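# Flip the towel over and lay it flat

## Task

Turn the towel upside down so its current underside ends up on top, and leave it lying flat at full size, one layer thick, with square corners, roughly at its present spot on the table.

## Robot and tools

Robot and frame. There are two arms, left_arm and right_arm. All printed hand positions, orientations, velocities and targets use the scene frame. Its origin sits at table-top height, midway between the nominal arm bases. +x points out over the table, +z points up, and +y points toward left_arm. Arm names do not match image sides. The calibrated bases are left_arm at (-0.001, +0.306, 0) m and right_arm at (+0.028, -0.237, 0) m, both almost unrotated. A two-camera stand is fixed behind the arms. Each gripper's fingers point along its own +z axis and close along its own y axis. end_effector_position is the spot between the finger pads, about 1 cm short of the tips. Printed poses can be off by a few cm, more at long reach.

execute_actions(actions, cameras). actions is a list of actions. Each action is a table of up to 15 rows, one row per 1/30 s step. A shorter table repeats its last row until step 15. Every row holds 14 numbers in [-1, 1], covering both arms even if only one moves. The order is left_arm dx, dy, dz, rx, ry, rz, opening, then right_arm in the same order. The six pose numbers are an offset, not a pose. They are measured from that arm's Hand target at the start of the action, along the Hand target's own axes. Every row in the action counts from that same start, not from the row before it. Scale: 1.0 equals 0.6 m or 180 degrees. rx, ry, rz together form one rotation vector. Sending the same offset again moves the arm again. The opening is absolute: +1 is fully open (0.093 m) and -1 is closed. To leave an arm alone, send six zeros and repeat its current opening, because 0 is itself an opening command. Images come back only when actions is [] or when cameras names them; ["all"] gives every camera.

move(target, speed, blend, opening_speed, grip_force, blocking, cameras). target is either one 14-number row, laid out as above, or a list of up to 15 such rows. Every row is an offset from the Hand targets held when the move begins, in those targets' own axes, with the same 0.6 m / 180 degree scale. The gripper follows a straight line with no obstacle avoidance, and the whole move is capped at 10 s. speed is the path's top speed in m/s, from 0.002 to 2.9, default 0.25. Turning rate is capped at twice that value in rad/s. You can give one speed, or one for each leg. blend, in m, rounds corners at the intermediate rows; 0 stops at each row. opening_speed sets how fast openings change on the -1..1 scale per second, 0.2 or more. grip_force is a per-pad limit from 10 to 50 N, one value or one per arm, and it stays until changed. Lower force closes the fingers slowly. blocking=false returns after about 0.5 s while the motion continues. The result adds a move: line naming the ending (done, off_target, moving, held, fault) and any limits (paced means the pose was clipped, held means steps were withheld).

wait(seconds, cameras) lets time pass, 0 to 3600 s, without new commands. It returns early if a running move finishes. stop(cameras) brakes the current move. zoom_image(camera, region) enlarges part of the latest image from one camera. region is [x0, y0, x1, y1] in pixels from the top-left corner, at most 504 by 504. finished_scene(scene) ends the scene for good. The towel must already be in its final state without the robot's help. After ending scene 1, make no further call in that reply.

Cameras: cam_head_left, cam_head_right, cam_high and cam_low are 504x504. cam_left_wrist and cam_right_wrist are 896x504. Calibration lines give intrinsics and world-to-camera transforms, which can be slightly off.

Reading results. Hand target is the last commanded pose after clipping, and the next offsets start from it. The real gripper often stops short or sags, especially far out. Compare end_effector_position against the target, then send the missing distance as an offset. Also correct any tilt. Each step, orientation commands are clipped to within 40 degrees of the measured orientation. grip_measured shows the finger motor on the -1..+1 scale. Empty pads meet near -0.94, and each mm of object width adds about 0.0208. Joint positions end with the finger gap in metres. Joint velocities may be summarised as within noise. Torques are raw drive outputs with offsets and noise. Motor temperatures are also shown: MOTOR HOT appears at 75 °C. At 90 °C the arm folds up and stops working, and at 100 °C it goes limp. Holding loads, stretching out or pushing against something heats the motors. Joint ranges (rad): waist -2.618..3.054, shoulder 0..3.142, elbow 0..3.142 (straight at 2.901), wrist pitch ±1.571, wrist yaw ±1.571, wrist roll ±2.094.

Things to avoid. Never let the towel leave the table. Do not strike the table or other fixed objects hard. Faster moves, and targets set deeper past a contact, press harder. An arm that is blocked keeps pushing until you command it back past the gripper. Keep the two arms, grippers and wrist cameras apart, and never close one gripper on the other's fingers. The clearance check does not guard against these. Do not route a path near an arm's own base, because the elbow can whip round; go around it instead. Avoid releasing the towel while it is still moving. Keep motion smooth and efficient.

Each tool is called after "Emit:" as name([rows], argument=value, ...), one row to a line, values as JSON.

## Session

Emit:
execute_actions(actions=[], cameras=["cam_high", "cam_left_wrist", "cam_right_wrist", "cam_low"])

Scene clock: 0.00 s.
left_arm: end_effector_position=(+0.3824, +0.3605, +0.1017) grip_measured=+1.000 end_effector_quat_wxyz=(+0.571, -0.120, +0.807, +0.097) | right_arm: end_effector_position=(+0.4072, -0.2775, +0.0936) grip_measured=+1.000 end_effector_quat_wxyz=(+0.591, +0.147, +0.793, -0.004)
Joint positions: left_arm=[0.025 1.502 0.382 0.77 -0.276 -0.078 0.093] | right_arm=[-0.042 1.541 0.313 0.918 0.138 0.221 0.093]
Joint velocities: within noise
Joint torques (N m): no reading
Motor temperatures (°C): left_arm=[28 41 39 28 23 26 26] | right_arm=[27 39 42 29 24 25 26]
Heat: left arm: 41 °C; right arm: 42 °C.
Hand target: left_arm +0.3854, +0.3607, +0.1085; +0.579, -0.121, +0.800, +0.096 | right_arm +0.4116, -0.2778, +0.1045; +0.605, +0.147, +0.782, -0.002
Tool commands: left_gripper/opening=+1.0 right_gripper/opening=+1.0
camera_calibration:
cam_left_wrist: T_world_to_cam=[[0.30002, -0.95353, -0.02761, 0.2335], [-0.65943, -0.18639, -0.72829, 0.43448], [0.6893, 0.23671, -0.68471, -0.19109]] pos_world=[0.34818, 0.34887, 0.19203]
cam_right_wrist: T_world_to_cam=[[-0.229, -0.95942, -0.16453, -0.15627], [-0.63875, 0.27565, -0.71835, 0.4418], [0.73455, -0.05941, -0.67595, -0.1705]] pos_world=[0.37165, -0.28184, 0.1764]
Images, in order (width x height): cam_high 504x504, cam_low 504x504, cam_left_wrist 896x504, cam_right_wrist 896x504.

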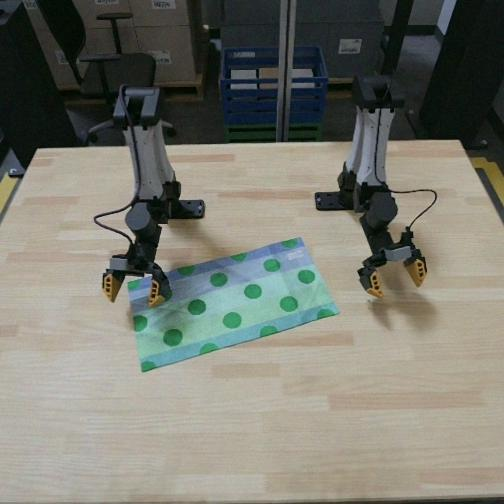

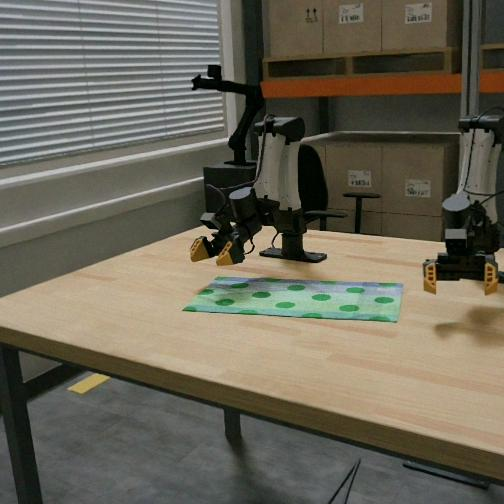

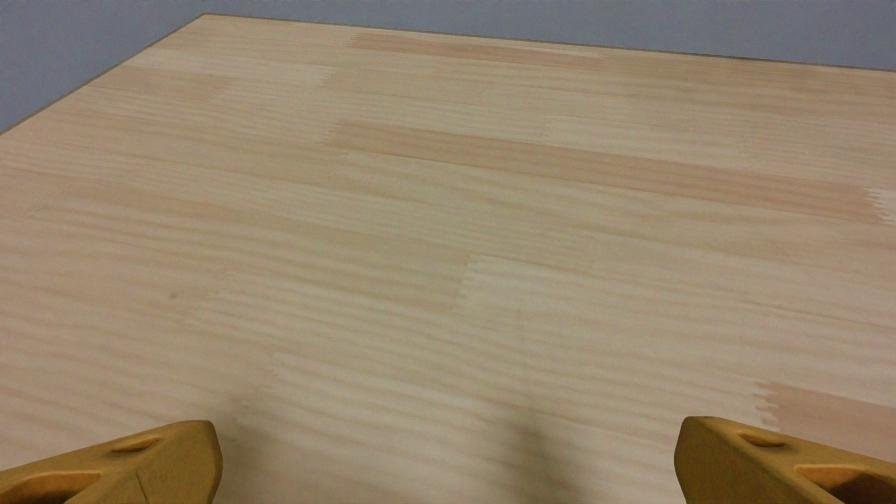

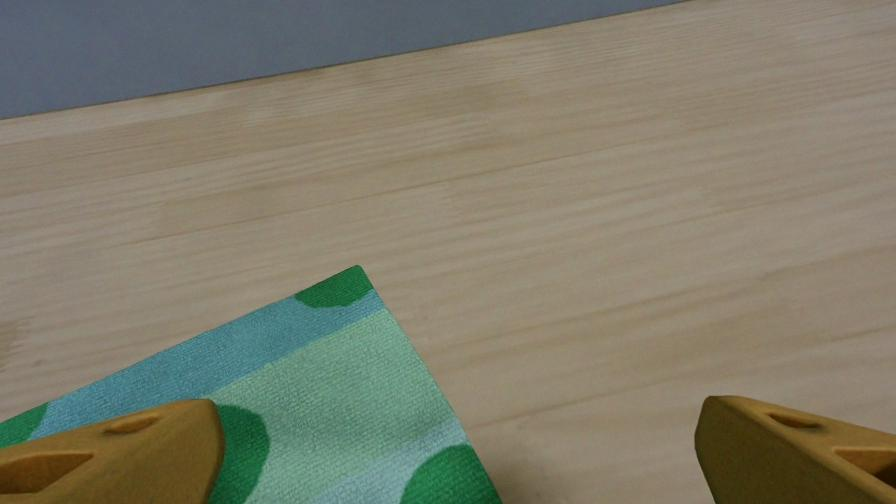

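Emit:
move(target=[0.1370, -0.2345, -0.4387, 0.3095, 0.3089, 0.4206, -0.3, 0.0235, -0.0963, -0.1810, 0.2666, 0.3356, 0.2647, -0.3], speed=0.3, cameras=["cam_high", "cam_left_wrist", "cam_right_wrist"])

Scene clock: 14.90 s.
left_arm: end_effector_position=(+0.1656, +0.1469, +0.1059) grip_measured=-0.298 end_effector_quat_wxyz=(+0.000, +0.577, +0.817, +0.005) | right_arm: end_effector_position=(+0.2864, -0.3088, +0.1036) grip_measured=-0.297 end_effector_quat_wxyz=(-0.001, +0.617, +0.787, -0.007)
Joint positions: left_arm=[-0.768 1.417 1.073 -1.228 -0.01 0.46 0.031] | right_arm=[-0.261 1.569 1.203 -1.213 0.011 1.065 0.031]
Joint torques (N m): left_arm=[-0.47 -3.55 7.35 0.22 0.13 0.19] | right_arm=[-0.81 -5.24 9.16 0.19 -0.06 0.2]
Heat: left arm: 41 °C; right arm: 43 °C.
Hand target: left_arm +0.1656, +0.1426, +0.1101; -0.001, +0.583, +0.812, +0.000 | right_arm +0.2923, -0.3102, +0.1101; +0.001, +0.625, +0.781, +0.000
Off the commanded pose: left_arm 0.006 m, 1 deg | right_arm 0.009 m, 1 deg.
move: done
cam_left_wrist: T_world_to_cam=[[-0.94522, -0.32634, -0.00754, 0.20691], [-0.30036, 0.86046, 0.41158, -0.07911], [-0.12783, 0.3913, -0.91134, 0.14846]] pos_world=[0.19079, 0.0775, 0.16941]
cam_right_wrist: T_world_to_cam=[[-0.96927, -0.24598, 0.00385, 0.20251], [-0.22098, 0.87745, 0.42574, 0.3281], [-0.1081, 0.4118, -0.90484, 0.33366]] pos_world=[0.30486, -0.37548, 0.16144]

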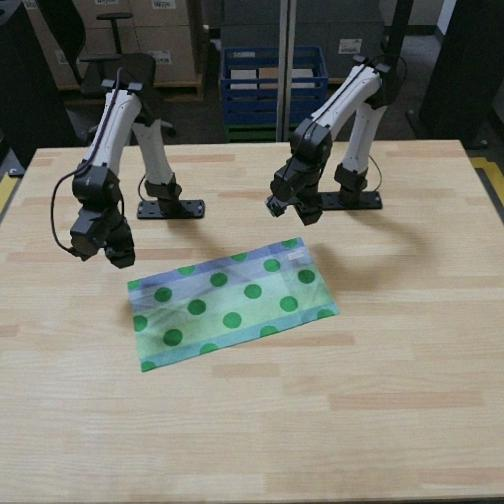

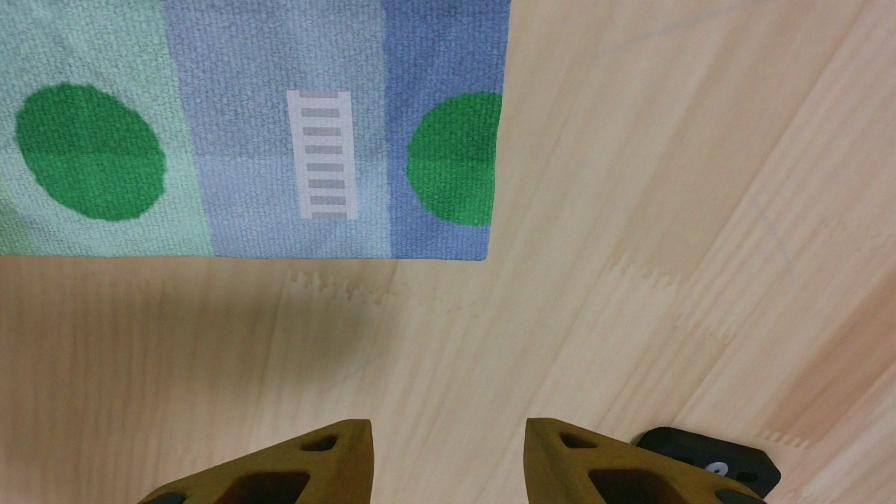

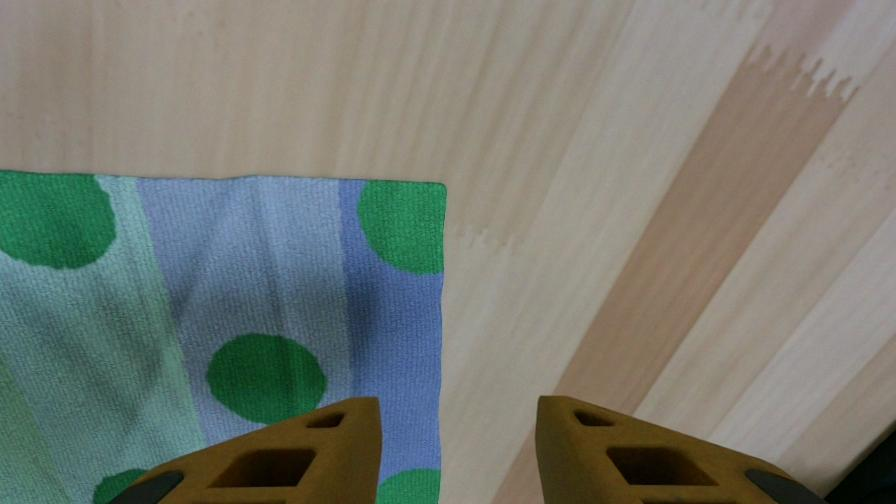

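Emit:
move(target=[-0.0137, -0.0069, 0.1085, -0.05556, 0, 0.0167, -0.3, -0.0140, 0.0151, 0.1085, -0.05556, 0, 0, -0.3], speed=0.15, cameras=["cam_left_wrist", "cam_right_wrist"])

Scene clock: 22.13 s.
left_arm: end_effector_position=(+0.1628, +0.1349, +0.0482) grip_measured=-0.298 end_effector_quat_wxyz=(+0.047, +0.605, +0.792, +0.067) | right_arm: end_effector_position=(+0.3000, -0.3155, +0.0432) grip_measured=-0.297 end_effector_quat_wxyz=(+0.043, +0.627, +0.776, +0.058)
Joint positions: left_arm=[-0.914 1.437 0.845 -0.922 -0.154 0.393 0.031] | right_arm=[-0.325 1.569 0.946 -0.827 -0.08 1.035 0.031]
Joint torques (N m): left_arm=[-0.46 -3.59 4.67 0.59 -0.25 -0.04] | right_arm=[-0.84 -7.53 4.92 0.92 -0.15 -0.09]
Heat: left arm: 41 °C; right arm: 45 °C.
Hand target: left_arm +0.1642, +0.1335, +0.0450; +0.050, +0.602, +0.794, +0.071 | right_arm +0.3030, -0.3164, +0.0450; +0.055, +0.622, +0.778, +0.068
Off the commanded pose: left_arm 0.004 m, 1 deg | right_arm 0.004 m, 2 deg.
move: done
cam_left_wrist: T_world_to_cam=[[-0.95466, -0.24995, -0.1617, 0.19852], [-0.29531, 0.86374, 0.40834, -0.04703], [0.03761, 0.43757, -0.8984, 0.06646]] pos_world=[0.17313, 0.06116, 0.11101]
cam_right_wrist: T_world_to_cam=[[-0.96501, -0.21352, -0.15221, 0.23005], [-0.25924, 0.8641, 0.43143, 0.36978], [0.0394, 0.45579, -0.88921, 0.25217]] pos_world=[0.30792, -0.38534, 0.09971]

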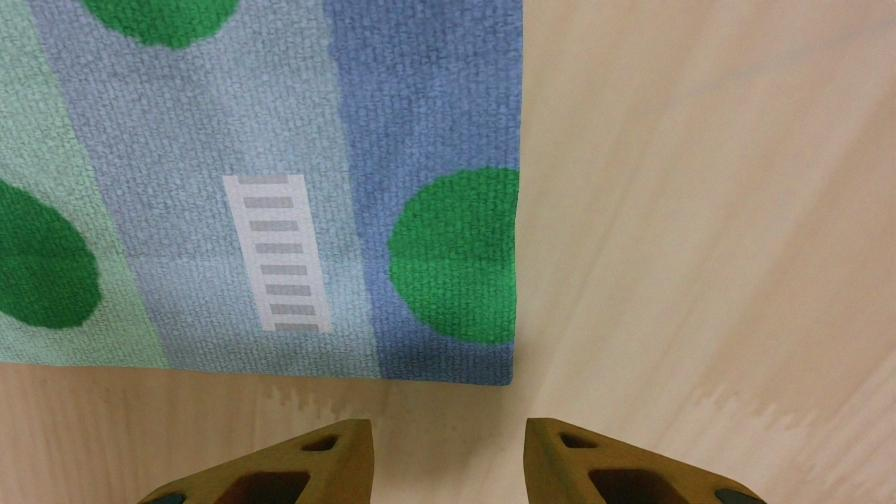

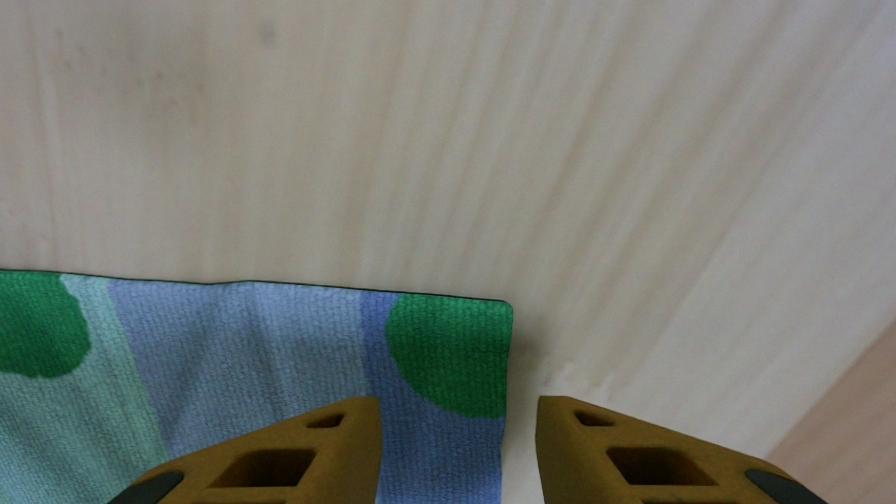

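Emit:
move([
  [-0.0042,-0.0243,0.0685,0,0,0,-0.3,-0.006,-0.0169,0.0630,0,0,0,-0.3],
  [-0.0042,-0.0243,0.0685,0,0,0,-1,-0.006,-0.0169,0.0630,0,0,0,-1],
], speed=[0.05, 0.04], blend=[0, 0], opening_speed=0.8, cameras=["cam_left_wrist", "cam_right_wrist"])

Scene clock: 31.93 s.
left_arm: end_effector_position=(+0.1558, +0.1346, +0.0141) grip_measured=-0.988 end_effector_quat_wxyz=(+0.043, +0.607, +0.789, +0.078) | right_arm: end_effector_position=(+0.2981, -0.3189, +0.0170) grip_measured=-0.977 end_effector_quat_wxyz=(+0.051, +0.627, +0.775, +0.067)
Joint positions: left_arm=[-0.954 1.5 0.75 -0.785 -0.175 0.359 0] | right_arm=[-0.348 1.596 0.855 -0.69 -0.095 1.016 0]
Joint torques (N m): left_arm=[0.02 -2.24 3 1.03 -0.02 -0.03] | right_arm=[-0.54 -3.93 3.71 1.29 -0.02 -0.07]
Heat: left arm: 40 °C; right arm: 44 °C.
Hand target: left_arm +0.1578, +0.1294, +0.0019; +0.050, +0.602, +0.793, +0.071 | right_arm +0.3004, -0.3207, +0.0060; +0.055, +0.622, +0.778, +0.068
Off the commanded pose: left_arm 0.013 m, 1 deg | right_arm 0.011 m, 1 deg.
move: off_target (left_arm, right_arm); target 2's new opening was sent with left_arm's hand 0.015 m and 1 deg from that target
cam_left_wrist: T_world_to_cam=[[-0.95471, -0.24135, -0.17401, 0.18536], [-0.29396, 0.85552, 0.42622, -0.03427], [0.046, 0.45807, -0.88772, 0.03194]] pos_world=[0.16542, 0.05942, 0.07522]
cam_right_wrist: T_world_to_cam=[[-0.96141, -0.21149, -0.17596, 0.22339], [-0.26828, 0.86241, 0.42927, 0.38567], [0.06096, 0.45991, -0.88587, 0.2254]] pos_world=[0.3045, -0.38903, 0.07343]

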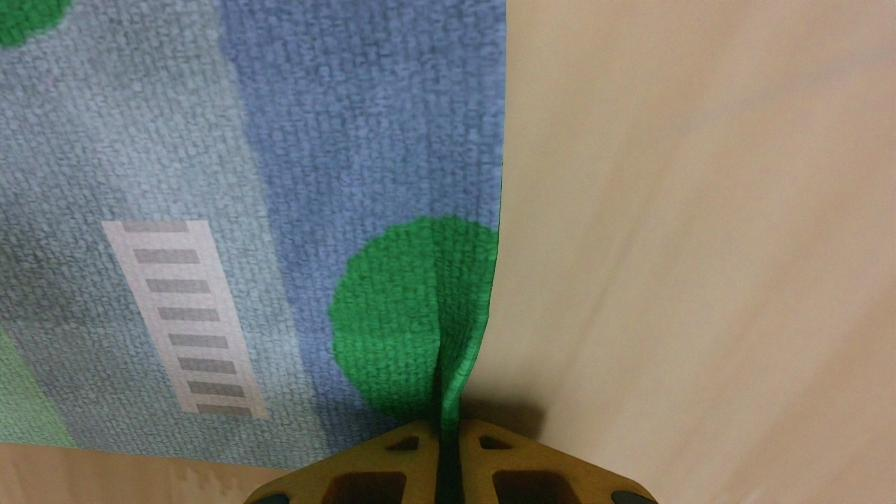

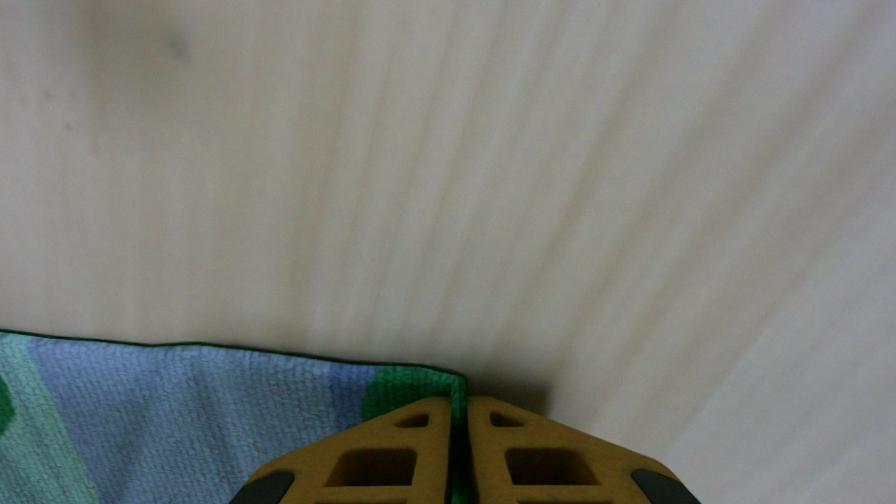

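Emit:
move([
  [0.0033,0.0462,-0.1240,-0.0111,0,0,-1,0.002,0.0481,-0.1276,-0.0111,0,0,-1],
  [0.01,0.1248,-0.2963,-0.0722,0,0,-1,0.0058,0.1289,-0.2995,-0.0722,0,0,-1],
  [0.0145,0.1788,-0.4256,-0.12778,0,0,-1,0.0084,0.1841,-0.4285,-0.12778,0,0,-1],
], speed=[0.15, 0.25, 0.25], blend=[0.02, 0.03, 0], cameras=["cam_high", "cam_left_wrist", "cam_right_wrist"])

Scene clock: 40.57 s.
left_arm: end_effector_position=(+0.2151, +0.1526, +0.2677) grip_measured=-0.988 end_effector_quat_wxyz=(+0.176, +0.576, +0.768, +0.218) | right_arm: end_effector_position=(+0.3562, -0.3020, +0.2668) grip_measured=-0.977 end_effector_quat_wxyz=(+0.168, +0.600, +0.753, +0.211)
Joint positions: left_arm=[-0.938 1.389 1.594 -1.541 -0.523 0.412 0] | right_arm=[-0.332 1.464 1.633 -1.265 -0.281 1.078 0]
Joint torques (N m): left_arm=[-0.57 -3.45 6.71 0.62 -0.59 0.17] | right_arm=[-0.23 -4.94 9.87 1.35 -0.26 0.16]
Heat: left arm: 40 °C; right arm: 44 °C.
Hand target: left_arm +0.2152, +0.1529, +0.2721; +0.169, +0.580, +0.763, +0.228 | right_arm +0.3617, -0.3015, +0.2784; +0.178, +0.599, +0.749, +0.222
Off the commanded pose: left_arm 0.004 m, 1 deg | right_arm 0.013 m, 2 deg.
joint sent to its limit (left arm) — joint 4 (wrist pitch), lower limit. The joint targets still meet the commanded pose.
move: off_target (right_arm)
cam_left_wrist: T_world_to_cam=[[-0.81119, -0.23152, -0.537, 0.35519], [-0.45476, 0.82708, 0.33036, -0.07565], [0.36766, 0.51219, -0.7762, 0.1388]] pos_world=[0.20269, 0.07371, 0.32347]
cam_right_wrist: T_world_to_cam=[[-0.82678, -0.19687, -0.52694, 0.37689], [-0.42877, 0.82692, 0.36381, 0.34335], [0.36412, 0.52673, -0.7681, 0.31604]] pos_world=[0.34375, -0.37619, 0.31644]

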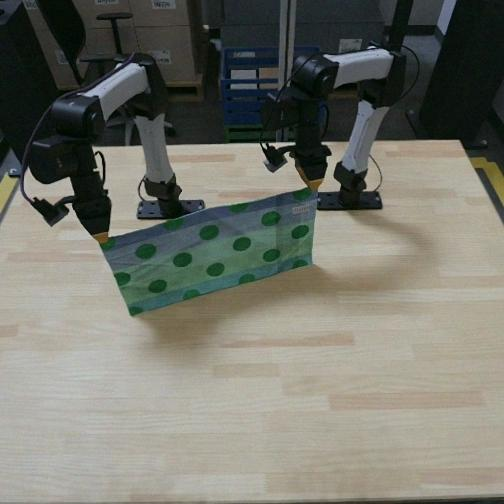

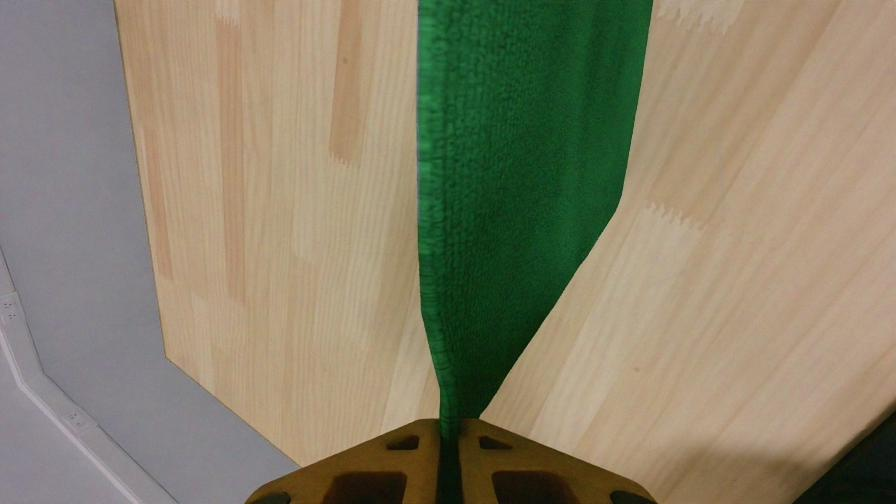

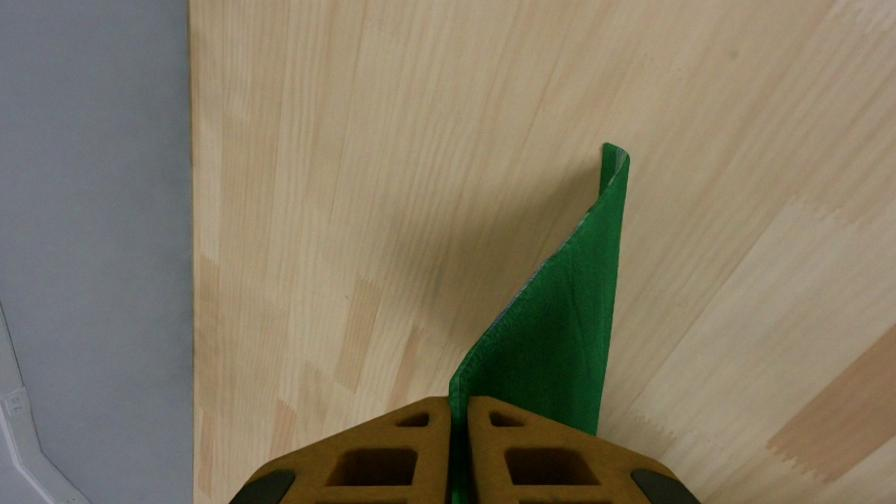

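Emit:
move([
  [0.0011,-0.15865,-0.09904,0,-0.1,0,-1,-0.0124,-0.15798,-0.09882,0,0,0,-1],
  [0.002,-0.11294,-0.06539,0,-0.065,0,-1,-0.0086,-0.11256,-0.06529,0,0,0,-1],
  [0.0028,-0.09048,-0.0051,0.01667,-0.015,0,-1,-0.0052,-0.0904,-0.00513,0.01694,0,0,-1],
  [0.0034,-0.07687,0.05044,0.03333,0,0,-1,-0.0025,-0.07703,0.0503,0.03361,0,0,-1],
  [0.0039,-0.07436,0.10473,0.05278,0,0,-1,-0.0004,-0.07472,0.1045,0.05306,0,0,-1],
  [0.0043,-0.0765,0.15699,0.07222,0,0,-1,0.0014,-0.07703,0.15668,0.0725,0,0,-1],
  [0.0049,-0.06942,0.2073,0.08889,0,0,-1,0.0036,-0.07015,0.20689,0.08917,0,0,-1],
  [0.0056,-0.0425,0.25459,0.1,0,0,-1,0.0068,-0.0435,0.25406,0.10028,0,0,-1],
  [0.0065,-0.01271,0.3097,0.11667,0,0,-1,0.0105,-0.01401,0.30904,0.11694,0,0,-1],
  [0.0073,0.00925,0.36768,0.13333,0,0,-1,0.0138,0.00767,0.3669,0.13361,0,0,-1],
  [0.0079,0.0169,0.4263,0.15556,0,0,-1,0.0163,0.01508,0.4254,0.15583,0,0,-1],
  [0.0083,0.00931,0.48696,0.17778,0,0,-1,0.0181,0.00422,0.49072,0.17806,0,0,-1],
], speed=[0.30, 0.33, 0.38, 0.35, 0.33, 0.33, 0.32, 0.32, 0.30, 0.28, 0.22, 0.12], blend=[0.004, 0.012, 0.012, 0.01, 0.01, 0.01, 0.01, 0.012, 0.012, 0.012, 0.012, 0], cameras=["cam_high", "cam_left_wrist", "cam_right_wrist"])

Scene clock: 62.50 s.
left_arm: end_effector_position=(+0.3651, +0.2042, +0.0310) grip_measured=-0.988 end_effector_quat_wxyz=(-0.002, +0.603, +0.798, +0.013) | right_arm: end_effector_position=(+0.5149, -0.2536, +0.0324) grip_measured=-0.977 end_effector_quat_wxyz=(+0.000, +0.620, +0.784, +0.015)
Joint positions: left_arm=[-0.28 2.035 1.488 -1.019 -0.026 1.012 0] | right_arm=[-0.039 2.492 2.258 -1.319 -0.024 1.297 0]
Joint torques (N m): left_arm=[0.61 -7.77 6.83 0.34 0.18 0.18] | right_arm=[-0.08 -11.77 9.2 0.22 0.24 0.2]
Heat: left arm: 42 °C; right arm: 46 °C.
Hand target: left_arm +0.3711, +0.2030, +0.0300; +0.003, +0.604, +0.797, +0.008 | right_arm +0.5181, -0.2554, +0.0330; +0.006, +0.625, +0.781, +0.007
Off the commanded pose: left_arm 0.006 m, 1 deg | right_arm 0.004 m, 1 deg.
move: done
cam_left_wrist: T_world_to_cam=[[-0.96431, -0.26427, -0.01614, 0.40811], [-0.24596, 0.87158, 0.4241, -0.06016], [-0.09801, 0.41294, -0.90547, 0.06772]] pos_world=[0.38539, 0.13232, 0.09342]
cam_right_wrist: T_world_to_cam=[[-0.9712, -0.23609, -0.0322, 0.44254], [-0.22525, 0.86564, 0.44713, 0.35892], [-0.07769, 0.44151, -0.89389, 0.26265]] pos_world=[0.53105, -0.32218, 0.08855]

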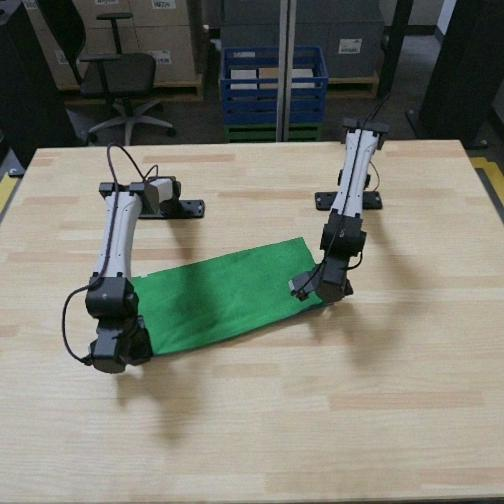

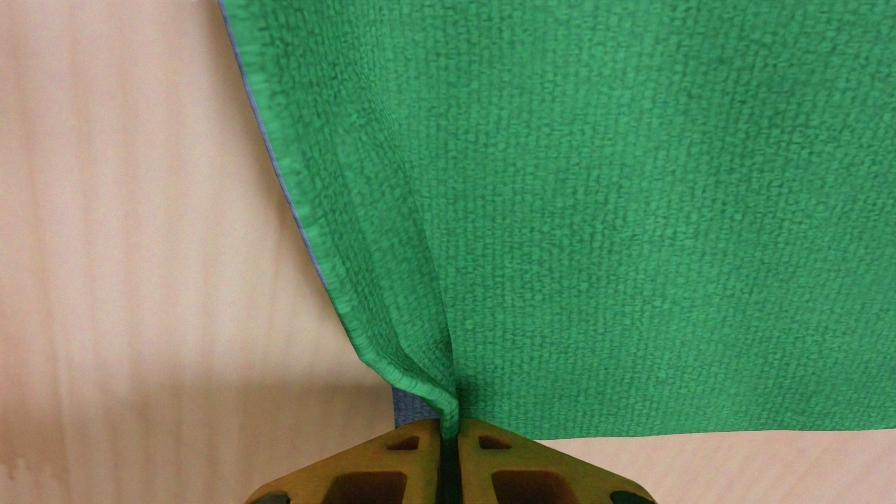

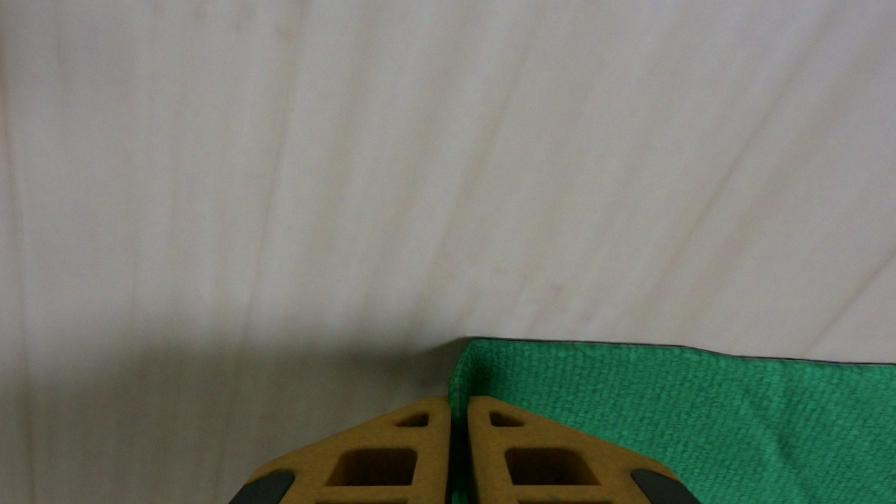

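Emit:
zoom_image(camera="cam_high", region=[90, 220, 350, 380])

Scaled by 1.938 from the camera's image (finer frame: 720x720).

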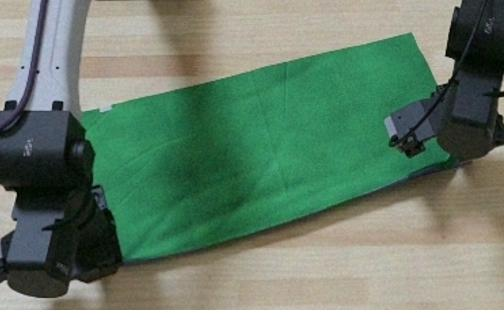

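Emit:
move([
  [0,0,0,0,0,0,-0.45,0,0,0,0,0,0,-0.45],
  [0,0,-0.1167,0,0,0,-0.45,0,0,-0.1167,0,0,0,-0.45],
], speed=[0.12, 0.12], opening_speed=0.6, cameras=["cam_high", "cam_left_wrist", "cam_right_wrist"])

Scene clock: 69.53 s.
left_arm: end_effector_position=(+0.3671, +0.2034, +0.0846) grip_measured=-0.452 end_effector_quat_wxyz=(-0.015, +0.603, +0.798, +0.008) | right_arm: end_effector_position=(+0.5152, -0.2543, +0.1031) grip_measured=-0.453 end_effector_quat_wxyz=(+0.018, +0.620, +0.784, +0.025)
Joint positions: left_arm=[-0.28 2.026 1.692 -1.258 -0.025 1.012 0.024] | right_arm=[-0.039 2.502 2.56 -1.57 -0.019 1.297 0.023]
Joint torques (N m): left_arm=[0.29 -11.37 7.2 0.17 0.15 0.18] | right_arm=[-0.1 -11.77 8.64 0.33 0.19 0.19]
Motor temperatures (°C): left_arm=[28 40 43 29 24 26 27] | right_arm=[27 42 47 31 24 25 27]
Heat: left arm: 43 °C; right arm: 47 °C.
Hand target: left_arm +0.3700, +0.2024, +0.1000; +0.003, +0.604, +0.797, +0.008 | right_arm +0.5169, -0.2556, +0.1031; +0.006, +0.625, +0.781, +0.007
Off the commanded pose: left_arm 0.016 m, 2 deg | right_arm 0.002 m, 3 deg.
joint sent to its limit (right arm) — joint 4 (wrist pitch), lower limit. The joint targets still meet the commanded pose.
move: off_target (left_arm, right_arm)
cam_left_wrist: T_world_to_cam=[[-0.96442, -0.26429, 0.00693, 0.40883], [-0.23498, 0.86889, 0.43567, -0.08616], [-0.12116, 0.41855, -0.90008, 0.12376]] pos_world=[0.38903, 0.13111, 0.1461]
cam_right_wrist: T_world_to_cam=[[-0.96917, -0.23621, -0.07012, 0.44781], [-0.24293, 0.86844, 0.43219, 0.33938], [-0.04119, 0.4359, -0.89905, 0.30659]] pos_world=[0.52908, -0.3226, 0.16036]

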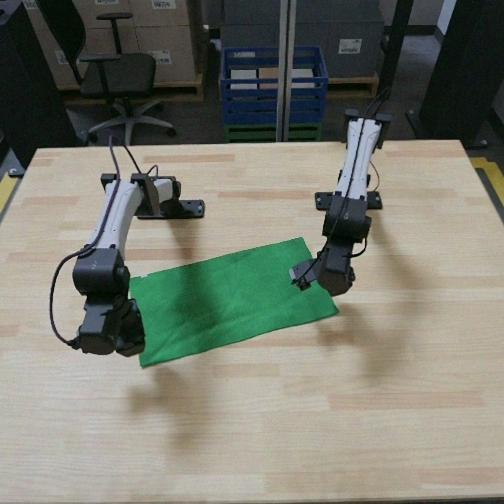

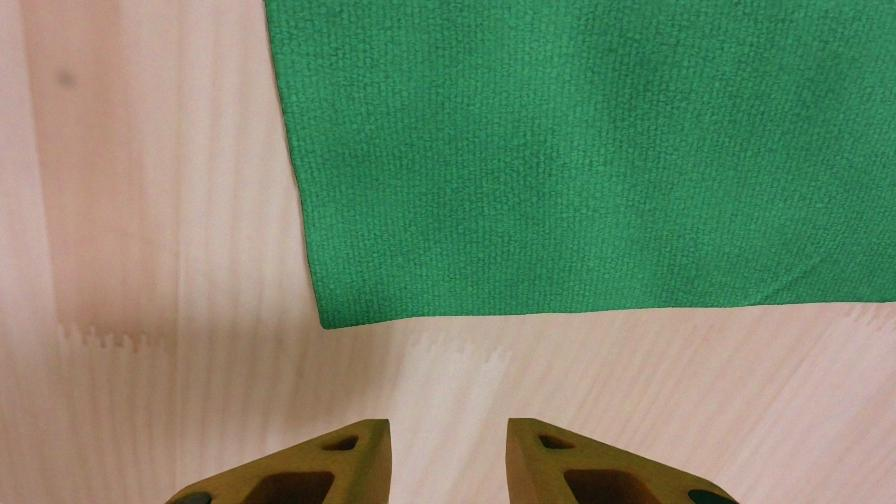

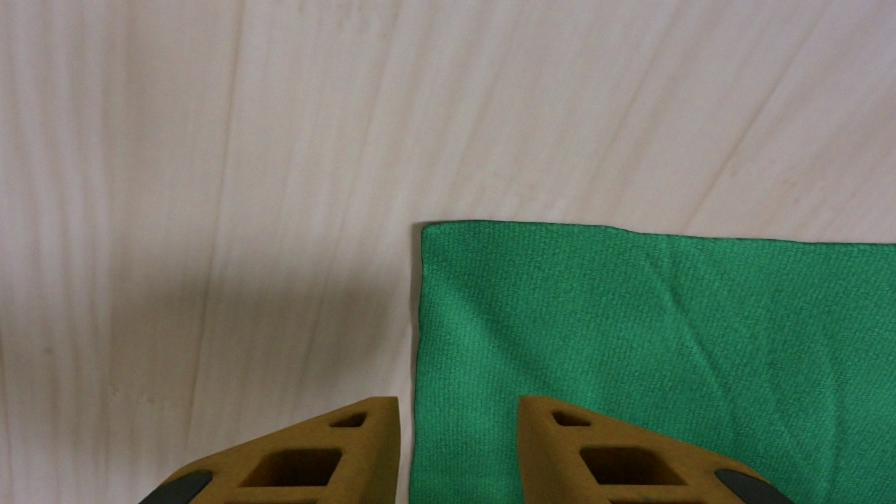

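Emit:
zoom_image(camera="cam_high", region=[110, 250, 200, 310])

Scaled by 5.600 from the camera's image (finer frame: 720x720).

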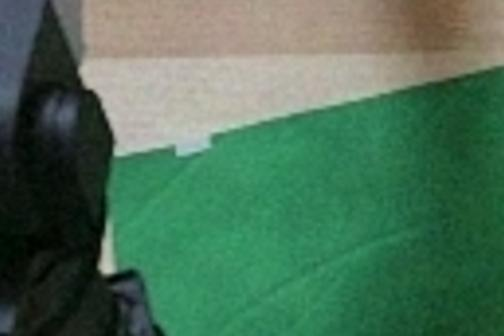

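Emit:
wait(seconds=0, cameras=["cam_head_right", "cam_head_left", "cam_low"])

Emit:
zoom_image(camera="cam_head_right", region=[300, 150, 480, 330])

Scene clock: 72.50 s.
left_arm: end_effector_position=(+0.3669, +0.2034, +0.0846) grip_measured=-0.452 end_effector_quat_wxyz=(-0.015, +0.603, +0.798, +0.007) | right_arm: end_effector_position=(+0.5151, -0.2543, +0.1031) grip_measured=-0.453 end_effector_quat_wxyz=(+0.018, +0.620, +0.784, +0.025)
Joint positions: left_arm=[-0.28 2.026 1.692 -1.259 -0.025 1.012 0.024] | right_arm=[-0.039 2.502 2.56 -1.57 -0.019 1.297 0.023]
Joint torques (N m): left_arm=[0.31 -11.37 7.24 0.1 0.13 0.17] | right_arm=[-0.12 -11.71 8.61 0.32 0.2 0.19]
Heat: left arm: 42 °C; right arm: 47 °C.
Hand target: left_arm +0.3700, +0.2023, +0.1000; +0.003, +0.604, +0.797, +0.008 | right_arm +0.5169, -0.2556, +0.1031; +0.006, +0.625, +0.781, +0.007
Tool commands: left_gripper/opening=-0.45 right_gripper/opening=-0.45
Off the commanded pose: left_arm 0.016 m, 2 deg | right_arm 0.002 m, 3 deg.
Images, in order (width x height): cam_head_left 504x504, cam_head_right 504x504, cam_low 504x504.

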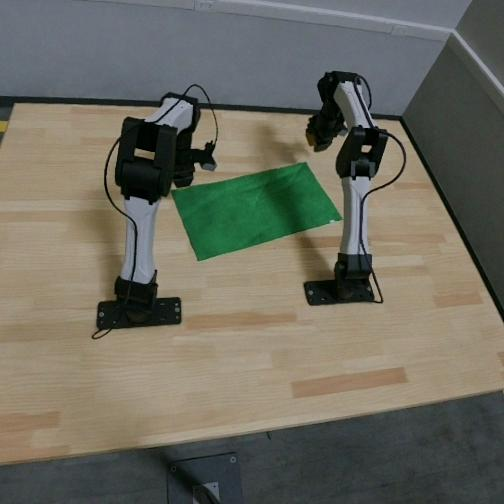

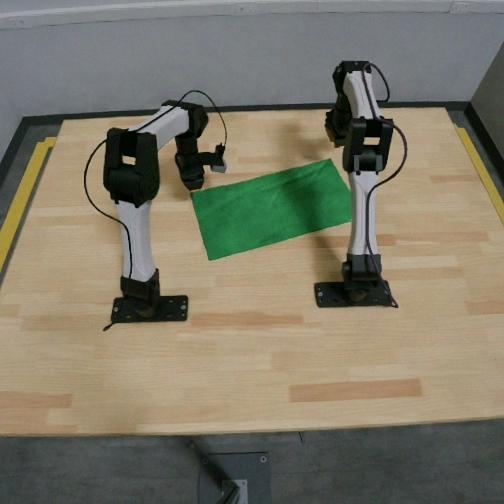

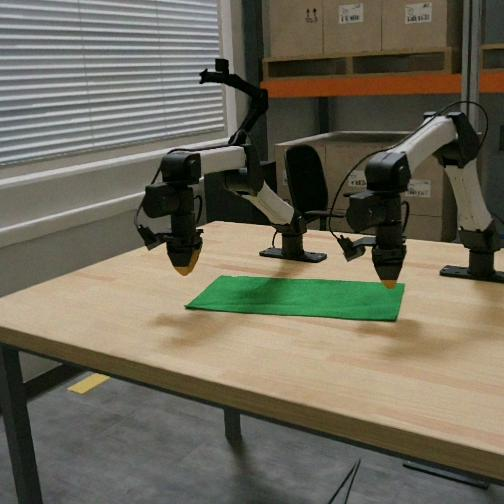

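Scaled by 2.800 from the camera's image (finer frame: 720x720).

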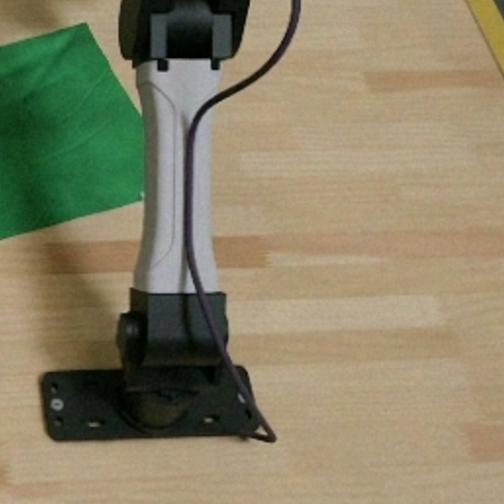

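Emit:
zoom_image(camera="cam_head_left", region=[300, 190, 350, 240])

Scaled by 10.080 from the camera's image (finer frame: 720x720).

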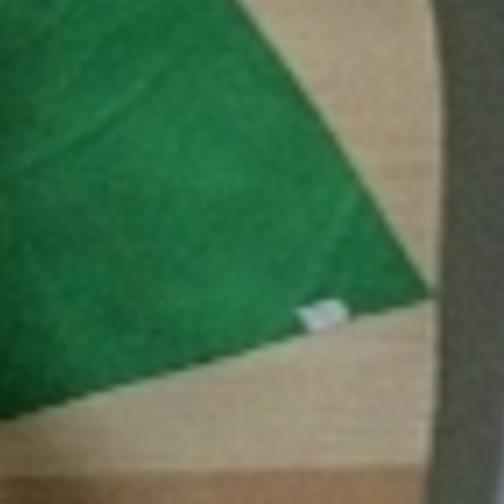

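Emit:
finished_scene(scene=2)

The scene is finished: the task was done.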